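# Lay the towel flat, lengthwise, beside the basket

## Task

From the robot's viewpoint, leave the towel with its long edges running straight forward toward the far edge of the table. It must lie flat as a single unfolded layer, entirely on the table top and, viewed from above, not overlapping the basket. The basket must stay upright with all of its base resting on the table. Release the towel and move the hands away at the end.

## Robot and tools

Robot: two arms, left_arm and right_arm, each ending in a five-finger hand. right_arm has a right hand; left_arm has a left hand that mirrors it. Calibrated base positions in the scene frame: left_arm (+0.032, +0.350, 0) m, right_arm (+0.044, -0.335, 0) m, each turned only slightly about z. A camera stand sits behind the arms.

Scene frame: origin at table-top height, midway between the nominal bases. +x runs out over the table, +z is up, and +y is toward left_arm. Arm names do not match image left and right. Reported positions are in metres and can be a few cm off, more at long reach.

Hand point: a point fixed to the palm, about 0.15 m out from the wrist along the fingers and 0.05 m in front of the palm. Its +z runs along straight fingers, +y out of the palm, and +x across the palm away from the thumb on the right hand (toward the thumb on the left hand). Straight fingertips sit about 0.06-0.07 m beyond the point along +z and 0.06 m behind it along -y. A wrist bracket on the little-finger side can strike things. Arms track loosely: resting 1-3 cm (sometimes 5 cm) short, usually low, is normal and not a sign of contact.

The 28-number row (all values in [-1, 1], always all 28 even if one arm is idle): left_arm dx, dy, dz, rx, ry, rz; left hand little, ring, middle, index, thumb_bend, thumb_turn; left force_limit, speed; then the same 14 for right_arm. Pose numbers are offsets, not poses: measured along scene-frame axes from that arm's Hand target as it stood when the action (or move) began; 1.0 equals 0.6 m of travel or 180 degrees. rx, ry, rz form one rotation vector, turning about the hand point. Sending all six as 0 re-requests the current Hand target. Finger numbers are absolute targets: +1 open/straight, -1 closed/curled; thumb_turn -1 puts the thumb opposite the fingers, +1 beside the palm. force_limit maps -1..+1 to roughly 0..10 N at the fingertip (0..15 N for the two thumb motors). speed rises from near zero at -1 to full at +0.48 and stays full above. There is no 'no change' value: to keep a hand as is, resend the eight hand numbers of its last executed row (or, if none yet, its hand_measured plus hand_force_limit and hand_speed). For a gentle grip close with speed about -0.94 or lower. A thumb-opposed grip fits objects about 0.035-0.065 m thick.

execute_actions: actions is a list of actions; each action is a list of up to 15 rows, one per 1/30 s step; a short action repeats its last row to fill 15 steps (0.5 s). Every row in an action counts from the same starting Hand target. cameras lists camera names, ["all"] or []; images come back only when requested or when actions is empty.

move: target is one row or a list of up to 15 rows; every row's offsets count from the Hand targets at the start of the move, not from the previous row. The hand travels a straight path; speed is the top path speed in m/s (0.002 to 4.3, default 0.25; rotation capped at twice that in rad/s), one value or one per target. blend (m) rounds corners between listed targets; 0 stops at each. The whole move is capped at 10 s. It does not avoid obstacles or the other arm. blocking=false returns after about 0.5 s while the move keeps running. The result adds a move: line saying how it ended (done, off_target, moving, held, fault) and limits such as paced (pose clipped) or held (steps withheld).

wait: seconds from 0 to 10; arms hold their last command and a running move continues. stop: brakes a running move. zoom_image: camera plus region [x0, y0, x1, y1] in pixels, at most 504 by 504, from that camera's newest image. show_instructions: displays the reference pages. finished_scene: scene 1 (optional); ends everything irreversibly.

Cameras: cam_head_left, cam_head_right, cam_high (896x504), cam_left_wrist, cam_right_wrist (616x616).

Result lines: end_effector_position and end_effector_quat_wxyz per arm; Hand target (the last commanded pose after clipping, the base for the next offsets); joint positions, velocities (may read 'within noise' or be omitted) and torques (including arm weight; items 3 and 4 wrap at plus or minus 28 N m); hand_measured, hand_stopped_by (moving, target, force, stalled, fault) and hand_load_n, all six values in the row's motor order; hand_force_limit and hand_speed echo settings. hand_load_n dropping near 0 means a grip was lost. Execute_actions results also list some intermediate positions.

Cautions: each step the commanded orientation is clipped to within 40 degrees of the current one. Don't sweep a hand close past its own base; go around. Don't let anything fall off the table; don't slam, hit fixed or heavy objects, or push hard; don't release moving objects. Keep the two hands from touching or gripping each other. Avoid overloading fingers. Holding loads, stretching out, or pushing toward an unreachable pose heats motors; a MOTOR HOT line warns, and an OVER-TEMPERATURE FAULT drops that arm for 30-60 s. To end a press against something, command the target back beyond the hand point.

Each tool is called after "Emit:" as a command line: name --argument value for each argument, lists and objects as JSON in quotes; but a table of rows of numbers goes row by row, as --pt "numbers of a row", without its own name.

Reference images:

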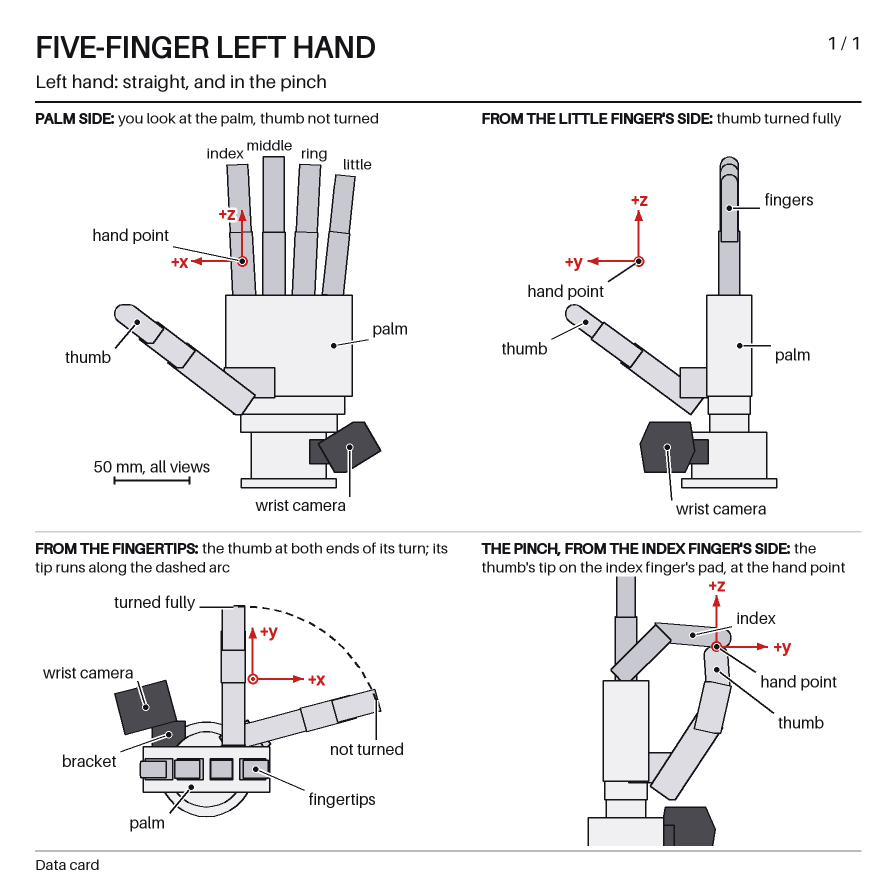

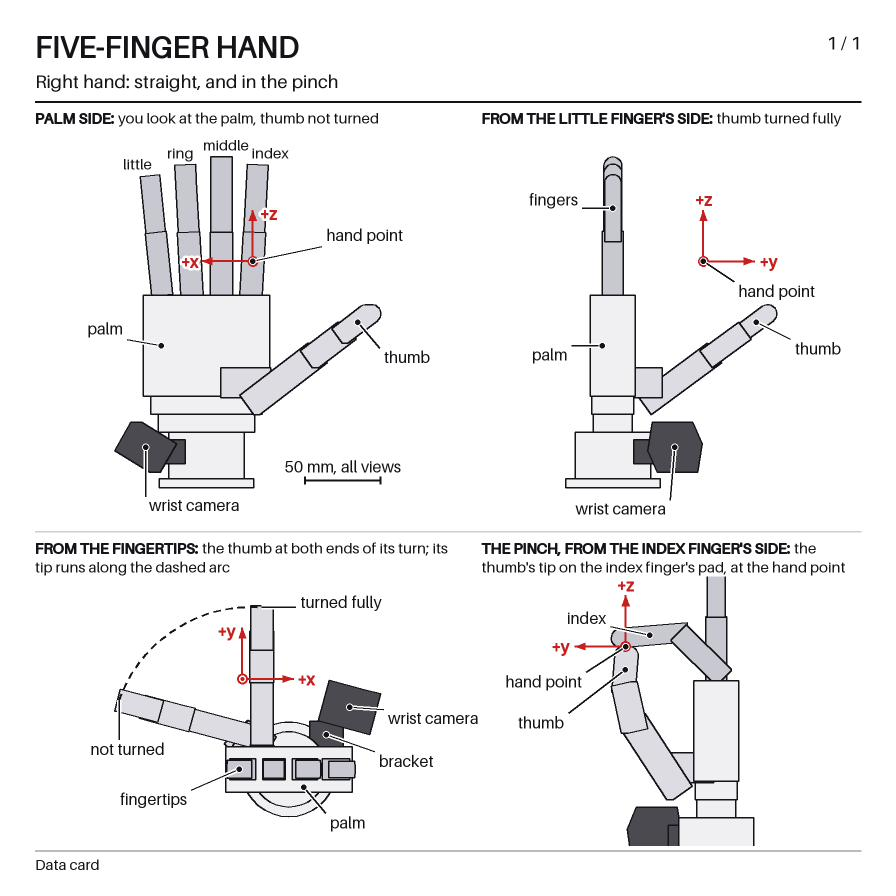

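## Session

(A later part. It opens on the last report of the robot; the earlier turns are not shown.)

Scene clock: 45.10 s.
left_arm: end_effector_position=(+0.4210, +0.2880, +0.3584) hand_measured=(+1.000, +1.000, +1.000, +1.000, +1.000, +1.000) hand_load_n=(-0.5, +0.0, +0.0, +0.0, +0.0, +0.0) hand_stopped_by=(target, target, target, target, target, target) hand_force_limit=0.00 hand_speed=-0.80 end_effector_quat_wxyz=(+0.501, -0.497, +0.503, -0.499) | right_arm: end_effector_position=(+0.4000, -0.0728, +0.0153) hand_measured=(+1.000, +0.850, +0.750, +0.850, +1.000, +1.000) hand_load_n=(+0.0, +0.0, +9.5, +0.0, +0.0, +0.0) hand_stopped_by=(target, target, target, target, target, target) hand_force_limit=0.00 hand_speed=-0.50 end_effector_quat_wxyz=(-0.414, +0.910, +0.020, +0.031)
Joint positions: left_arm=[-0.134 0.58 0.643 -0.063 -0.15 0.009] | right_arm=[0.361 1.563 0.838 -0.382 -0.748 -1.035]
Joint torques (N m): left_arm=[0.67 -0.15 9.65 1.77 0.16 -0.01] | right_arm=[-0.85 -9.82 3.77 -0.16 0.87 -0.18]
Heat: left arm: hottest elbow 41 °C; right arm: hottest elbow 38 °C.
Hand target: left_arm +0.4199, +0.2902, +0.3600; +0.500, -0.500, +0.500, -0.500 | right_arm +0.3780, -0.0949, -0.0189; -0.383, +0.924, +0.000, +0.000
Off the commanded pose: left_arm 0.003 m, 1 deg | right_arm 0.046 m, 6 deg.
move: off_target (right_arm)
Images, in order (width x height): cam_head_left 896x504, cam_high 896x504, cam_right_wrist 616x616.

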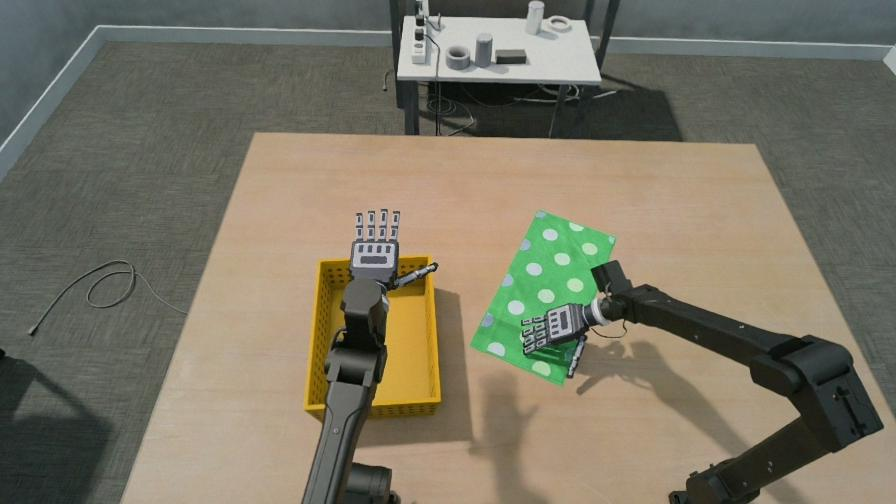

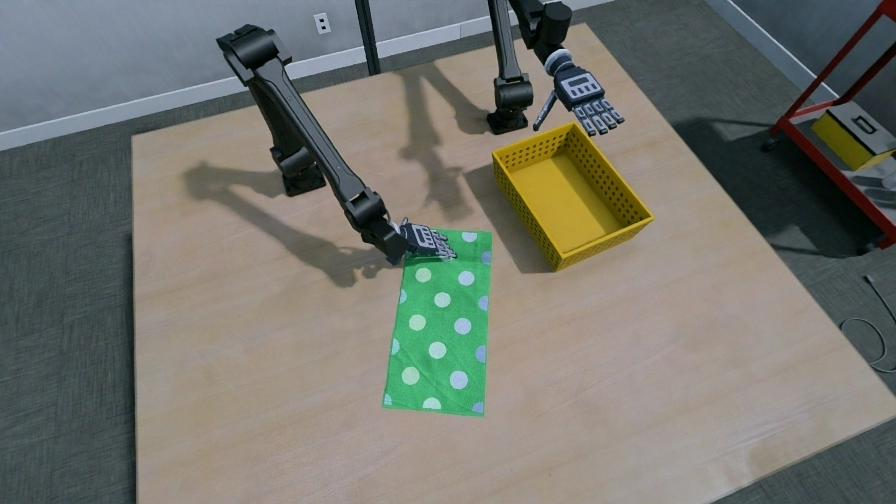

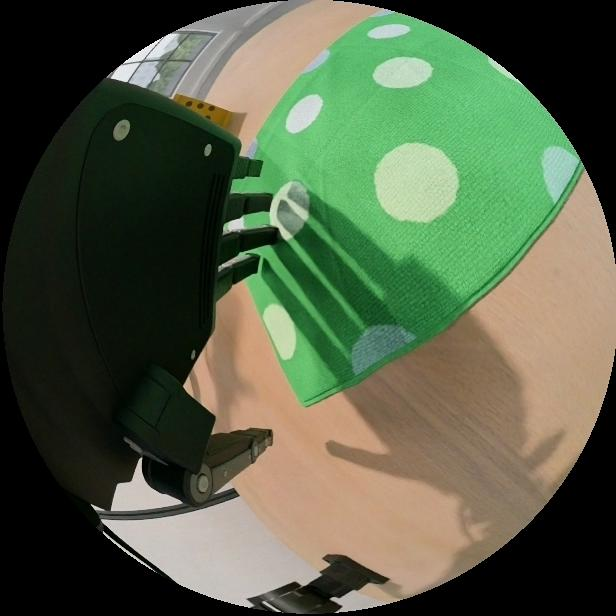

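Emit:
move --target '[0, 0, 0, 0, 0, 0, 1, 1, 1, 1, 1, 1, 0.0, -0.8, -0.048, -0.145, 0.035, 0, 0, 0, 1, 0.85, 0.75, 0.85, 1, 1, 0.0, -0.5]' --speed 0.12 --cameras '["cam_right_wrist", "cam_head_left", "cam_high"]'

Scene clock: 47.13 s.
left_arm: end_effector_position=(+0.4210, +0.2880, +0.3584) hand_measured=(+1.000, +1.000, +1.000, +1.000, +1.000, +1.000) hand_load_n=(+0.0, +0.0, +0.0, -0.5, +0.0, +0.0) hand_stopped_by=(target, target, target, target, target, target) hand_force_limit=0.00 hand_speed=-0.80 end_effector_quat_wxyz=(+0.501, -0.497, +0.503, -0.499) | right_arm: end_effector_position=(+0.3665, -0.1717, +0.0177) hand_measured=(+1.000, +0.850, +0.750, +0.850, +1.000, +1.000) hand_load_n=(+0.0, +0.0, +6.0, +0.0, +0.0, +0.0) hand_stopped_by=(target, target, target, target, target, target) hand_force_limit=0.00 hand_speed=-0.50 end_effector_quat_wxyz=(-0.398, +0.917, +0.010, +0.021)
Joint positions: left_arm=[-0.134 0.58 0.643 -0.063 -0.15 0.009] | right_arm=[0.148 1.446 0.742 -0.633 -0.792 -1.312]
Joint torques (N m): left_arm=[0.67 -0.15 9.66 1.77 0.16 -0.01] | right_arm=[-0.38 -9.17 4.7 -0.16 0.39 -0.13]
Heat: left arm: hottest elbow 41 °C; right arm: hottest elbow 38 °C.
Hand target: left_arm +0.4199, +0.2902, +0.3600; +0.500, -0.500, +0.500, -0.500 | right_arm +0.3491, -0.1818, +0.0020; -0.383, +0.924, +0.000, +0.000
Off the commanded pose: left_arm 0.003 m, 1 deg | right_arm 0.025 m, 3 deg.
move: off_target (right_arm)
Images, in order (width x height): cam_head_left 896x504, cam_high 896x504, cam_right_wrist 616x616.

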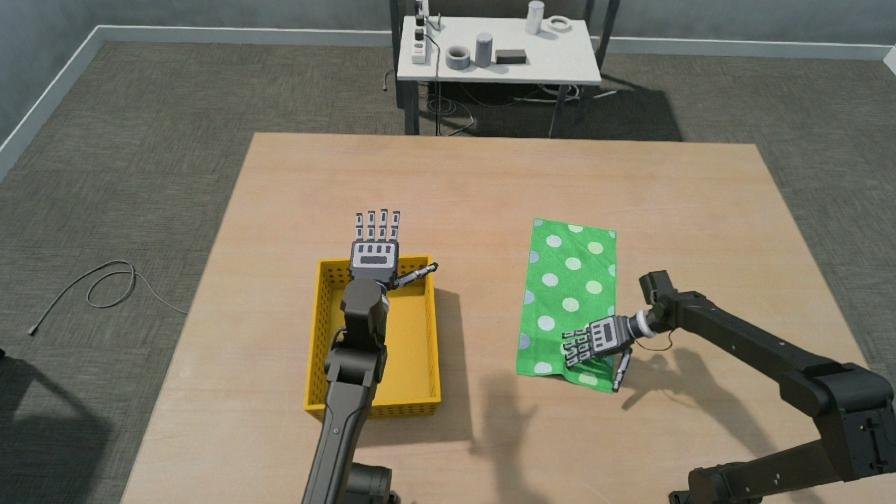

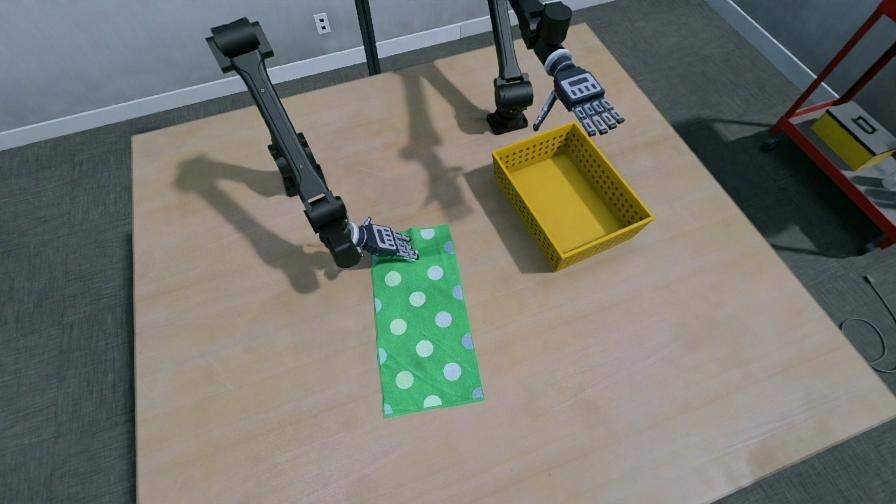

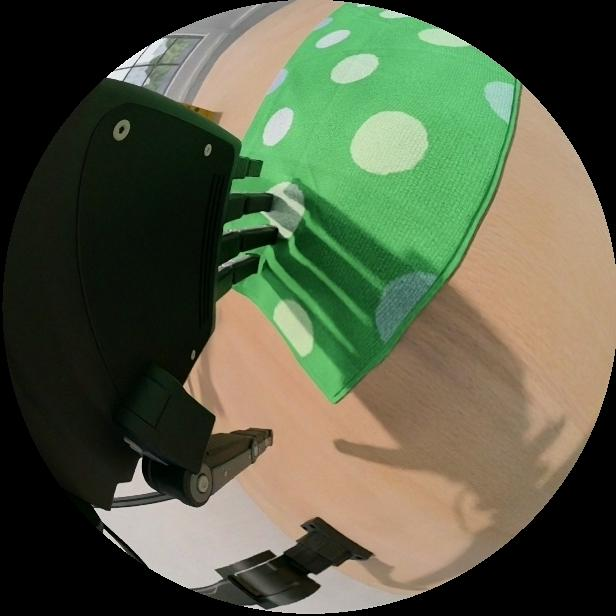

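Emit:
move --target '[0, 0, 0, 0, 0, 0, 1, 1, 1, 1, 1, 1, 0.0, -0.8, -0.007, -0.115, 0.006, 0, 0, 0, 1, 0.85, 0.75, 0.85, 1, 1, 0.0, -0.5]' --speed 0.1 --cameras '["cam_right_wrist", "cam_head_left", "cam_high"]'

Scene clock: 49.07 s.
left_arm: end_effector_position=(+0.4210, +0.2880, +0.3584) hand_measured=(+1.000, +1.000, +1.000, +1.000, +1.000, +1.000) hand_load_n=(+0.0, +0.0, +0.0, +0.0, +0.0, +0.0) hand_stopped_by=(target, target, target, target, target, target) hand_force_limit=0.00 hand_speed=-0.80 end_effector_quat_wxyz=(+0.501, -0.497, +0.503, -0.499) | right_arm: end_effector_position=(+0.3528, -0.2421, +0.0170) hand_measured=(+1.000, +0.850, +0.750, +0.850, +1.000, +1.000) hand_load_n=(+0.0, +0.0, +8.0, +0.0, +0.0, +0.0) hand_stopped_by=(target, target, target, target, target, target) hand_force_limit=0.00 hand_speed=-0.50 end_effector_quat_wxyz=(-0.397, +0.918, +0.005, +0.015)
Joint positions: left_arm=[-0.134 0.58 0.643 -0.063 -0.15 0.009] | right_arm=[-0.055 1.442 0.742 -0.859 -0.816 -1.598]
Joint torques (N m): left_arm=[0.67 -0.15 9.66 1.77 0.16 -0.01] | right_arm=[-0.67 -7.88 6.02 -0.2 0.76 -0.19]
Heat: left arm: hottest elbow 41 °C; right arm: hottest elbow 38 °C.
Hand target: left_arm +0.4199, +0.2902, +0.3600; +0.500, -0.500, +0.500, -0.500 | right_arm +0.3449, -0.2508, +0.0056; -0.383, +0.924, +0.000, +0.000
Off the commanded pose: left_arm 0.003 m, 1 deg | right_arm 0.016 m, 3 deg.
move: off_target (right_arm)
Images, in order (width x height): cam_head_left 896x504, cam_high 896x504, cam_right_wrist 616x616.

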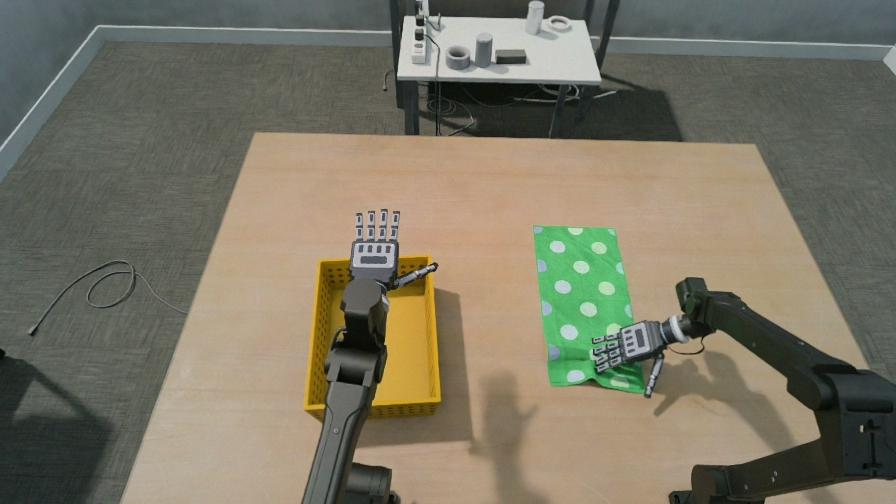

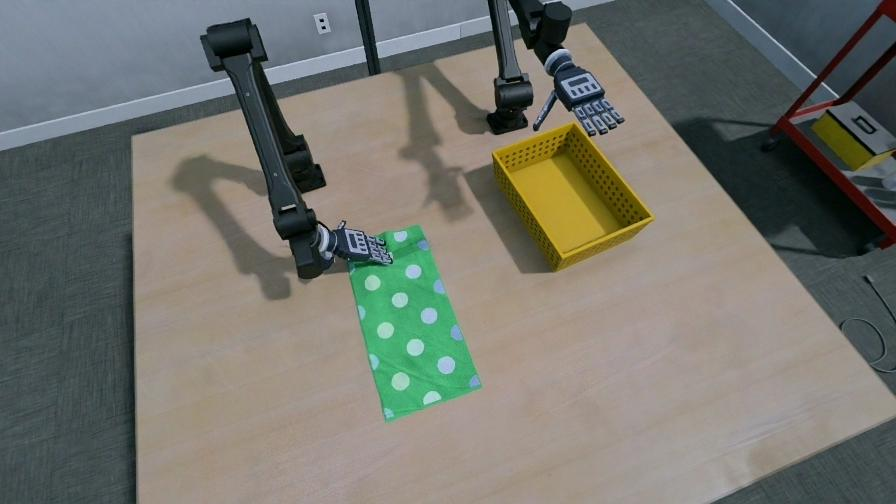

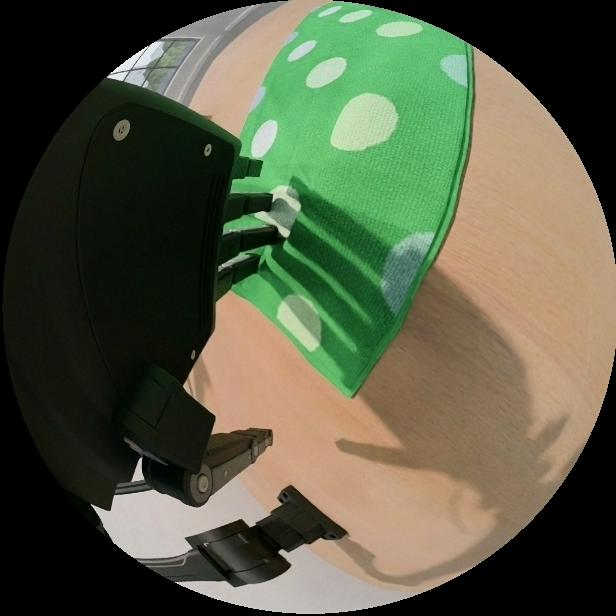

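Emit:
move --pt "0 0 0 0 0 0 1 1 1 1 1 1 0.0 -0.8 0.01 0.0 0.15 0 0 0 1 0.85 0.75 0.85 1 1 0.0 -0.5" --pt "0 0 0 0 0 0 1 1 1 1 1 1 0.0 -0.8 0.0 -0.25 0.25 0 0 0 1 0.85 0.75 0.85 1 1 0.0 -0.5" --speed '[0.1, 0.3]' --blend 0.03 --cameras '["all"]'

Scene clock: 51.67 s.
left_arm: end_effector_position=(+0.4210, +0.2880, +0.3584) hand_measured=(+1.000, +1.000, +1.000, +1.000, +1.000, +1.000) hand_load_n=(-0.5, +0.0, -0.5, +0.0, +0.0, +0.0) hand_stopped_by=(target, target, target, target, target, target) hand_force_limit=0.00 hand_speed=-0.80 end_effector_quat_wxyz=(+0.501, -0.497, +0.503, -0.499) | right_arm: end_effector_position=(+0.3347, -0.3970, +0.1517) hand_measured=(+1.000, +0.850, +0.750, +0.850, +1.000, +1.000) hand_load_n=(+0.0, +0.0, +0.0, +0.0, +0.0, -0.5) hand_stopped_by=(target, target, target, target, target, target) hand_force_limit=0.00 hand_speed=-0.50 end_effector_quat_wxyz=(-0.370, +0.929, -0.026, +0.000)
Joint positions: left_arm=[-0.134 0.58 0.643 -0.063 -0.15 0.009] | right_arm=[-0.479 1.38 1.08 -1.637 -0.68 -2.091]
Joint torques (N m): left_arm=[0.67 -0.15 9.66 1.77 0.16 -0.01] | right_arm=[0.62 -7.82 10.74 -0.87 -0.26 -0.15]
Heat: left arm: hottest elbow 41 °C; right arm: hottest elbow 38 °C.
Hand target: left_arm +0.4199, +0.2902, +0.3600; +0.500, -0.500, +0.500, -0.500 | right_arm +0.3450, -0.4008, +0.1558; -0.383, +0.924, +0.000, +0.000
Off the commanded pose: left_arm 0.003 m, 1 deg | right_arm 0.012 m, 3 deg.
joint sent to its limit (right arm) — joint 6 (wrist roll), lower limit. The joint targets are off in orientation, not in position.
move: off_target (right_arm)

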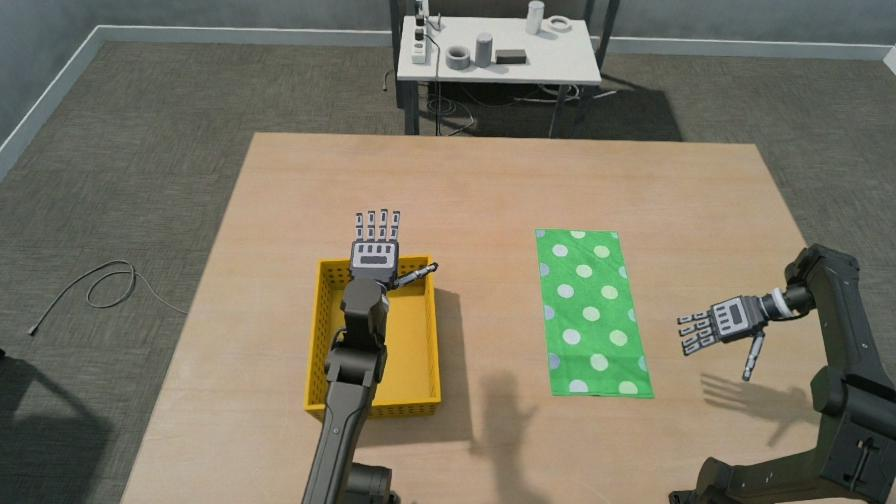

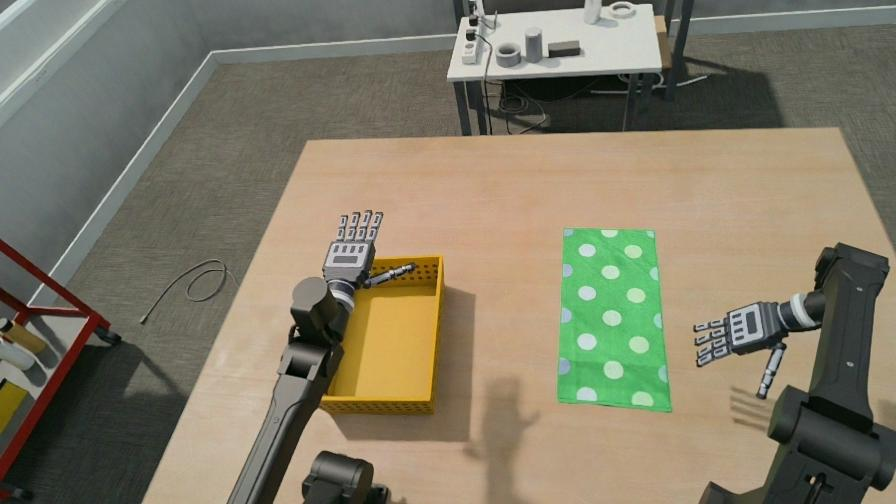

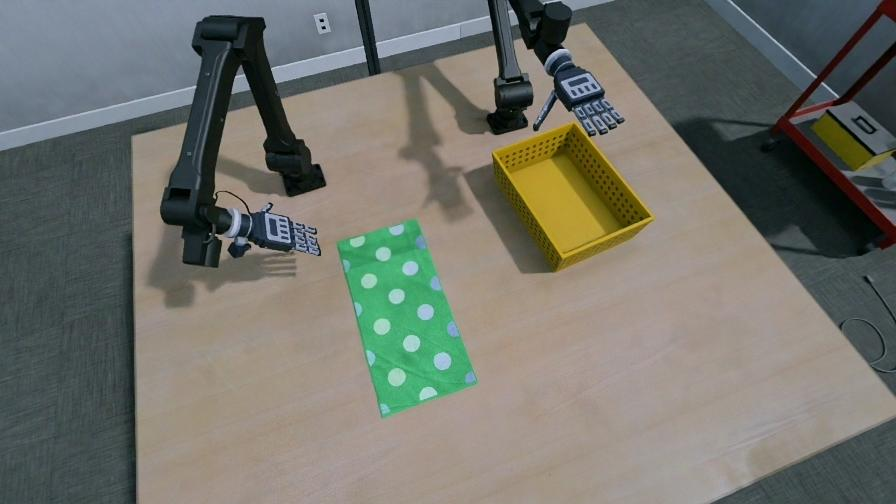

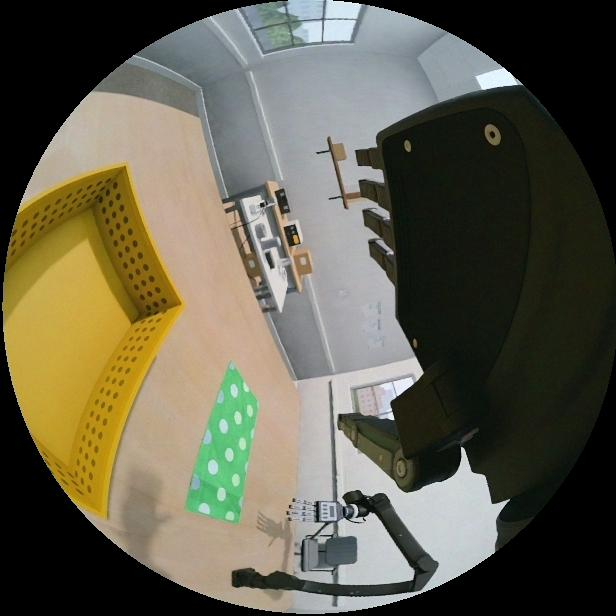

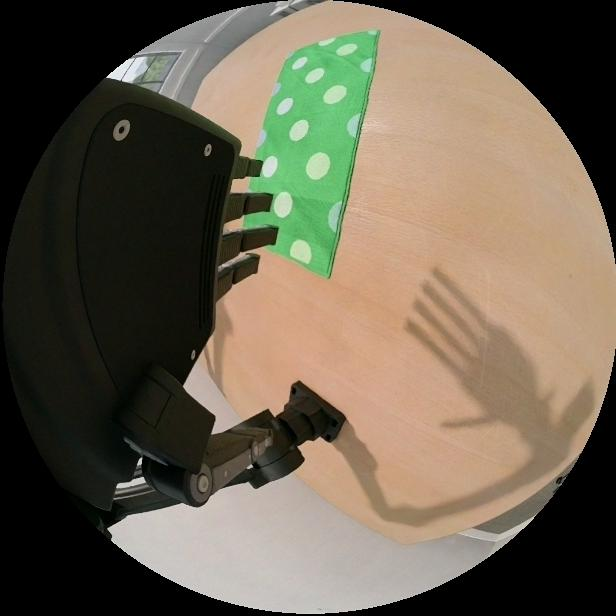

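Emit:
zoom_image --camera "cam_head_left" --region '[520, 215, 670, 410]'

Emit:
zoom_image --camera "cam_right_wrist" --region '[230, 20, 400, 290]'

Emit:
zoom_image --camera "cam_high" --region '[320, 210, 490, 425]'

Scaled by 2.585.

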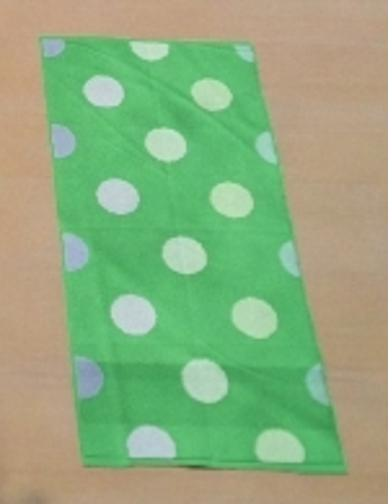

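Scaled by 1.867 from the camera's 616x616 image, which has a finer 880x880 frame.

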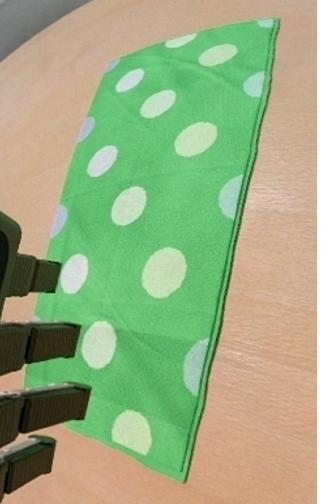

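Scaled by 2.344.

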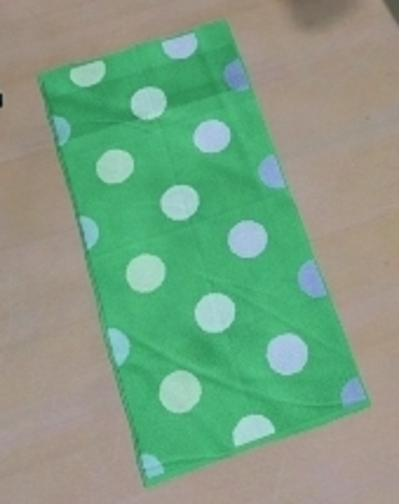

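Emit:
zoom_image --camera "cam_head_left" --region '[540, 360, 665, 410]'

Emit:
zoom_image --camera "cam_right_wrist" --region '[270, 190, 370, 290]'

Emit:
zoom_image --camera "cam_right_wrist" --region '[320, 20, 400, 120]'

Emit:
zoom_image --camera "cam_high" --region '[330, 212, 420, 270]'

Scaled by 4.032.

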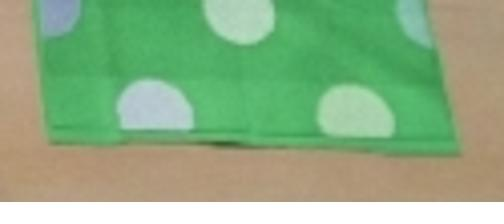

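Scaled by 5.040 from the camera's 616x616 image, which has a finer 880x880 frame.

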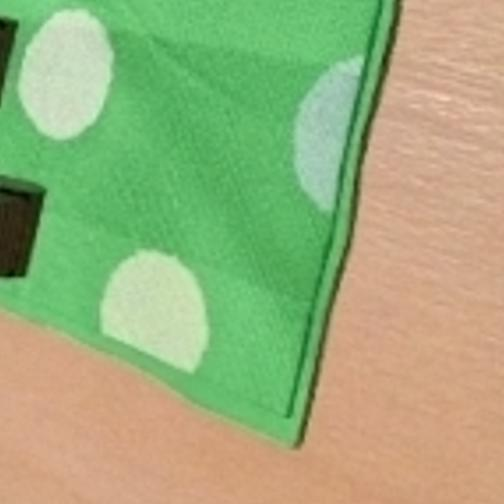

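Scaled by 5.040 from the camera's 616x616 image, which has a finer 880x880 frame.

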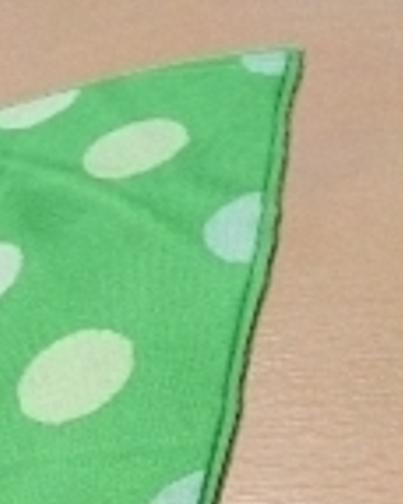

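Scaled by 5.600.

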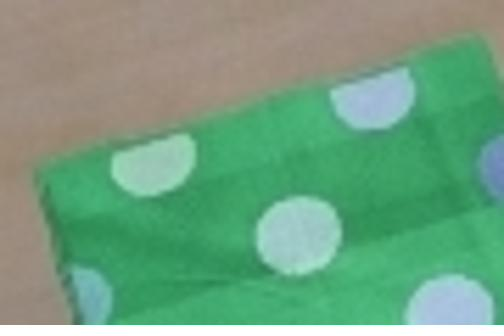

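Emit:
move --pt "-0.033 -0.567 -0.1 0 0 0 1 1 1 1 1 1 0.0 -0.8 -0.092 -0.1 0.174 0 0 -0.167 1 0.85 0.75 0.85 1 1 0.0 -0.5" --pt "-0.15 -0.7 -0.458 0 0 0 1 1 1 1 1 1 0.0 -0.8 -0.092 -0.1 0.174 0 0 -0.167 1 0.85 0.75 0.85 1 1 0.0 -0.5" --speed 0.35 --blend 0.05 --cameras '["all"]'

Scene clock: 56.30 s.
left_arm: end_effector_position=(+0.3306, -0.1216, +0.0744) hand_measured=(+1.000, +1.000, +1.000, +1.000, +1.000, +1.000) hand_load_n=(+0.0, +0.0, +0.0, +0.0, +0.0, -0.5) hand_stopped_by=(target, target, target, target, target, target) hand_force_limit=0.00 hand_speed=-0.80 end_effector_quat_wxyz=(+0.505, -0.496, +0.508, -0.490) | right_arm: end_effector_position=(+0.2853, -0.4542, +0.2414) hand_measured=(+1.000, +0.850, +0.750, +0.850, +1.000, +1.000) hand_load_n=(+0.0, +0.0, +0.0, +0.0, +0.0, +0.0) hand_stopped_by=(target, target, target, target, target, target) hand_force_limit=0.00 hand_speed=-0.50 end_effector_quat_wxyz=(-0.332, +0.897, -0.264, +0.125)
Joint positions: left_arm=[-1.316 1.861 0.798 1.025 -1.34 -0.01] | right_arm=[-0.789 1.118 1.121 -1.668 -0.72 -1.789]
Joint torques (N m): left_arm=[-0.44 -12.57 6.34 1.94 -0.15 0.15] | right_arm=[-0.38 -6.77 12.27 -0.28 -0.63 0.13]
Heat: left arm: hottest elbow 41 °C; right arm: hottest elbow 39 °C.
Hand target: left_arm +0.3298, -0.1299, +0.0852; +0.501, -0.500, +0.500, -0.500 | right_arm +0.2897, -0.4608, +0.2601; -0.370, +0.892, -0.239, +0.099
Off the commanded pose: left_arm 0.014 m, 2 deg | right_arm 0.020 m, 6 deg.
joint sent to its limit (right arm) — joint 4 (wrist pitch), lower limit. The joint targets are off in orientation, not in position.
move: off_target (left_arm, right_arm)

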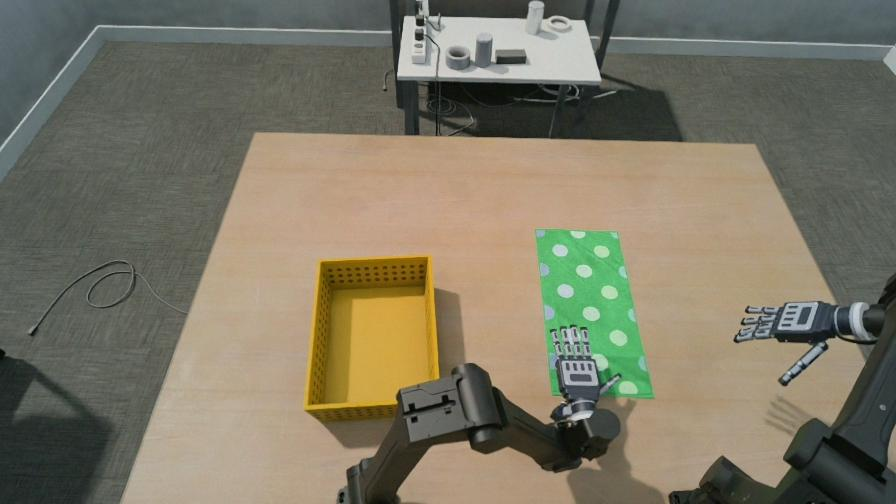

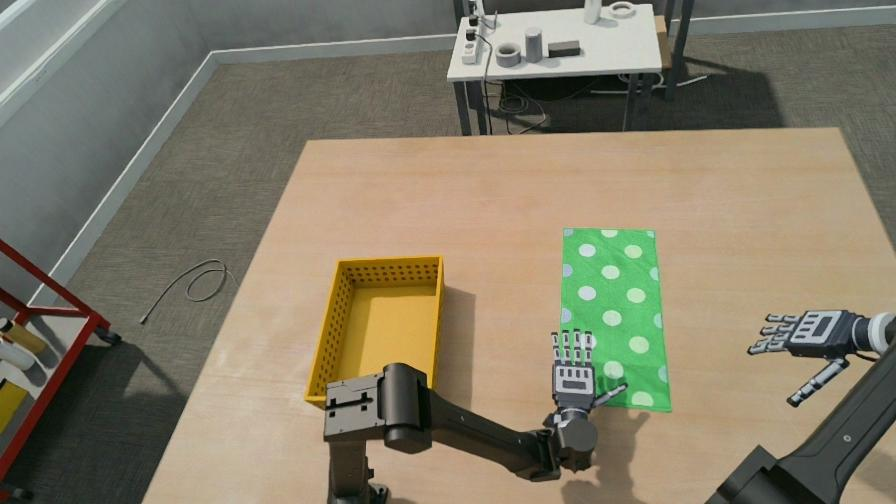

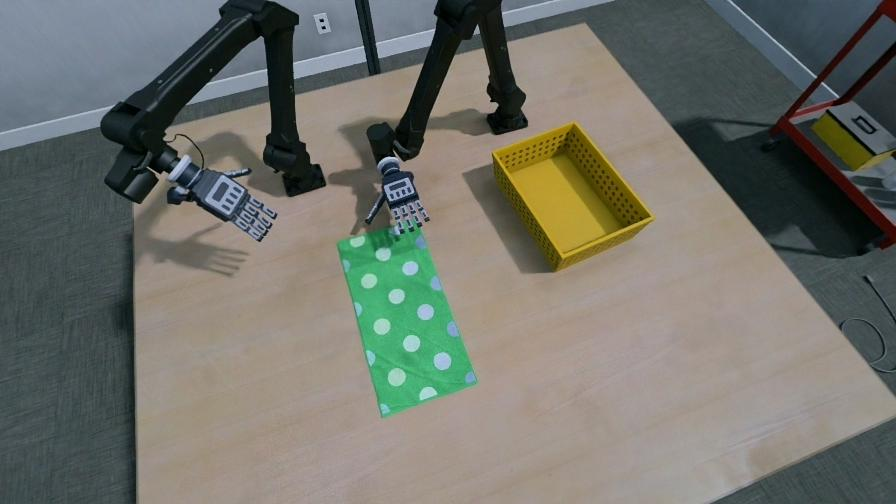

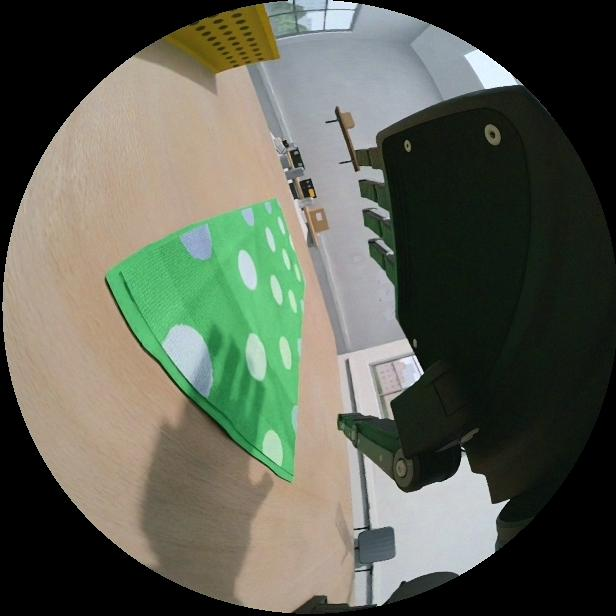

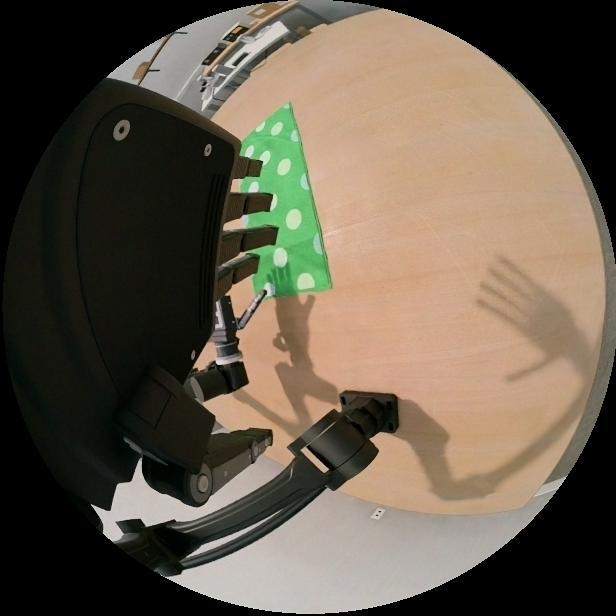

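Emit:
zoom_image --camera "cam_left_wrist" --region '[95, 230, 215, 350]'

Emit:
zoom_image --camera "cam_left_wrist" --region '[180, 370, 300, 490]'

Emit:
zoom_image --camera "cam_left_wrist" --region '[205, 395, 265, 455]'

Emit:
zoom_image --camera "cam_left_wrist" --region '[100, 250, 150, 300]'

Scaled by 4.200 from the camera's 616x616 image, which has a finer 880x880 frame.

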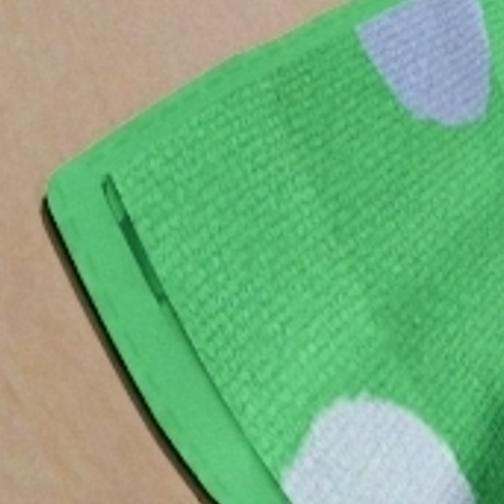

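Scaled by 4.200 from the camera's 616x616 image, which has a finer 880x880 frame.

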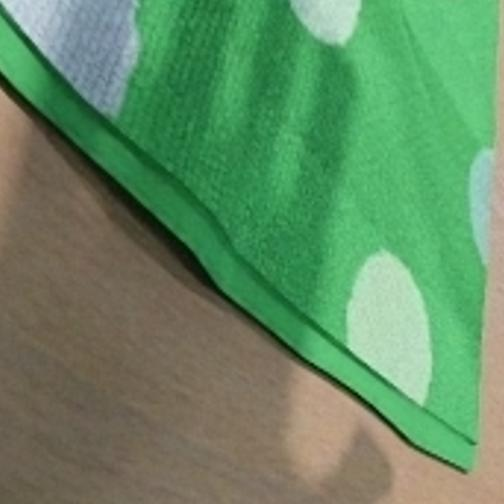

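Scaled by 8.400 from the camera's 616x616 image, which has a finer 880x880 frame.

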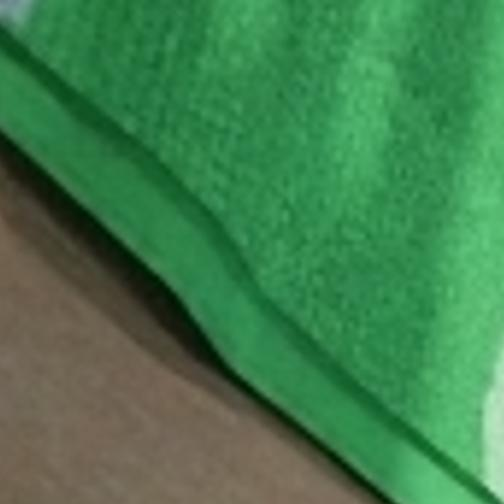

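Scaled by 10.080 from the camera's 616x616 image, which has a finer 880x880 frame.

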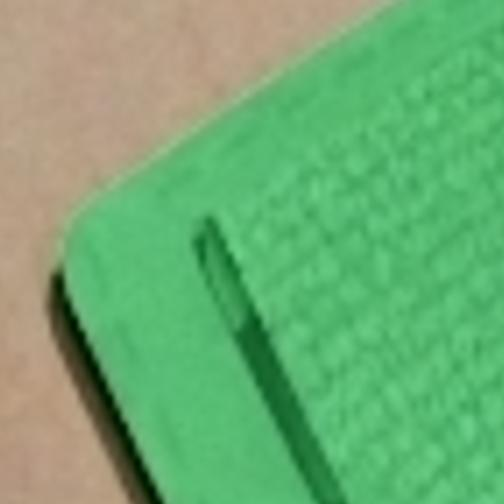

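Emit:
move --pt "0 0 0.15 0 0 0 1 1 1 1 1 1 0.0 -0.8 0 0 0 0 0 0 1 0.85 0.75 0.85 1 1 0.0 -0.5" --pt "-0.05 0.583 0.408 0 0 0 1 1 1 1 1 1 0.0 -0.8 0 0 0 0 0 0 1 0.85 0.75 0.85 1 1 0.0 -0.5" --speed 0.35 --blend 0.04 --cameras '["cam_head_left", "cam_head_right", "cam_high"]'

Scene clock: 59.57 s.
left_arm: end_effector_position=(+0.2979, +0.2197, +0.3023) hand_measured=(+1.000, +1.000, +1.000, +1.000, +1.000, +1.000) hand_load_n=(+0.0, +0.0, -0.5, +0.0, +0.0, -0.5) hand_stopped_by=(target, target, target, target, target, target) hand_force_limit=0.00 hand_speed=-0.80 end_effector_quat_wxyz=(+0.504, -0.494, +0.516, -0.486) | right_arm: end_effector_position=(+0.2853, -0.4542, +0.2414) hand_measured=(+1.000, +0.850, +0.750, +0.850, +1.000, +1.000) hand_load_n=(+0.0, +0.0, +0.0, +0.0, +0.0, +0.0) hand_stopped_by=(target, target, target, target, target, target) hand_force_limit=0.00 hand_speed=-0.50 end_effector_quat_wxyz=(-0.332, +0.897, -0.264, +0.125)
Joint positions: left_arm=[-0.919 0.274 0.464 -0.225 -0.935 0.012] | right_arm=[-0.789 1.118 1.121 -1.668 -0.72 -1.789]
Joint torques (N m): left_arm=[0.67 3.96 13.12 1.47 0.11 -0.02] | right_arm=[-0.38 -6.71 12.27 -0.28 -0.63 0.13]
Heat: left arm: hottest elbow 41 °C; right arm: hottest elbow 39 °C.
Hand target: left_arm +0.2998, +0.2200, +0.3300; +0.500, -0.500, +0.500, -0.500 | right_arm +0.2897, -0.4608, +0.2601; -0.370, +0.892, -0.239, +0.099
Off the commanded pose: left_arm 0.028 m, 3 deg | right_arm 0.020 m, 6 deg.
joint sent to its limit (right arm) — joint 4 (wrist pitch), lower limit. The joint targets are off in orientation, not in position.
move: off_target (left_arm, right_arm)
Images, in order (width x height): cam_head_left 896x504, cam_head_right 896x504, cam_high 896x504.

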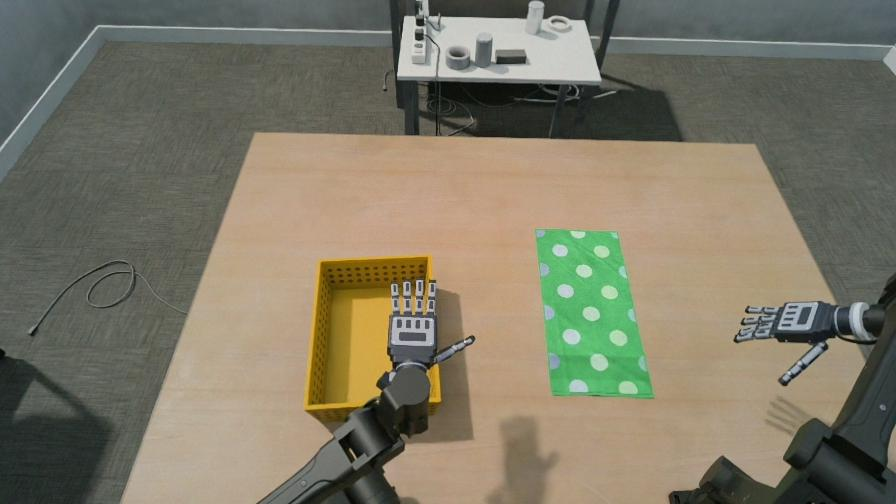

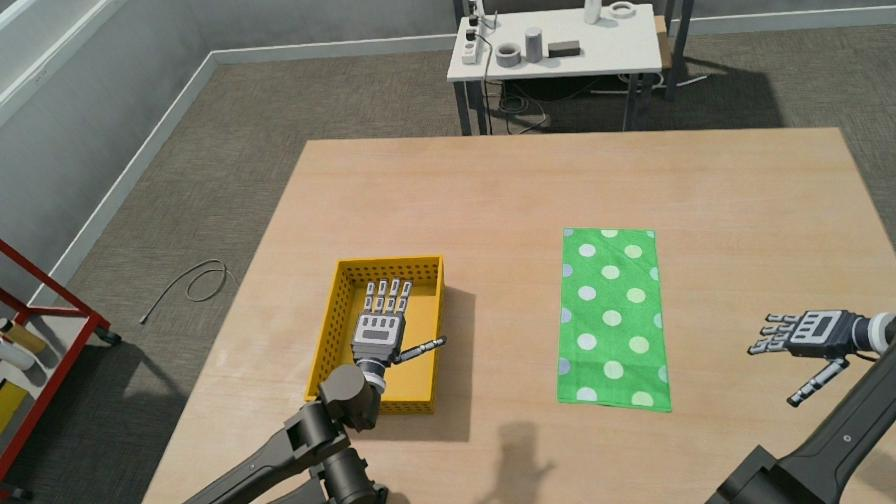

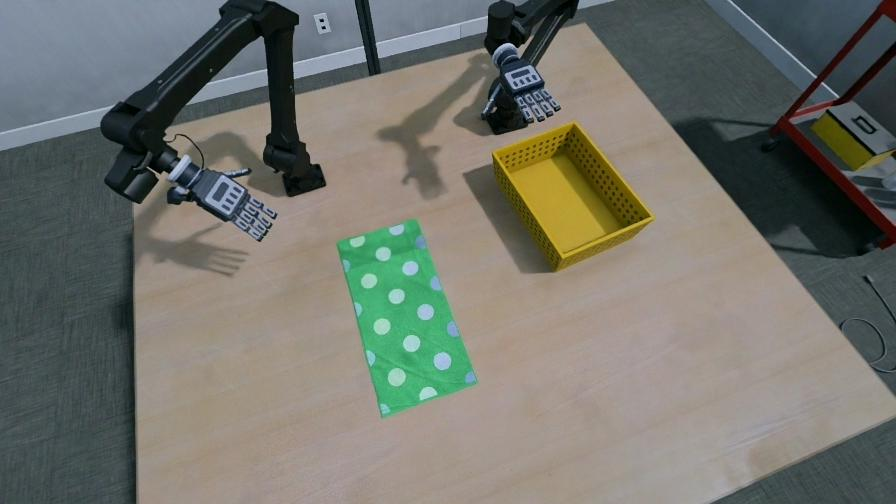

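Emit:
finished_scene

The scene is finished: the task was done.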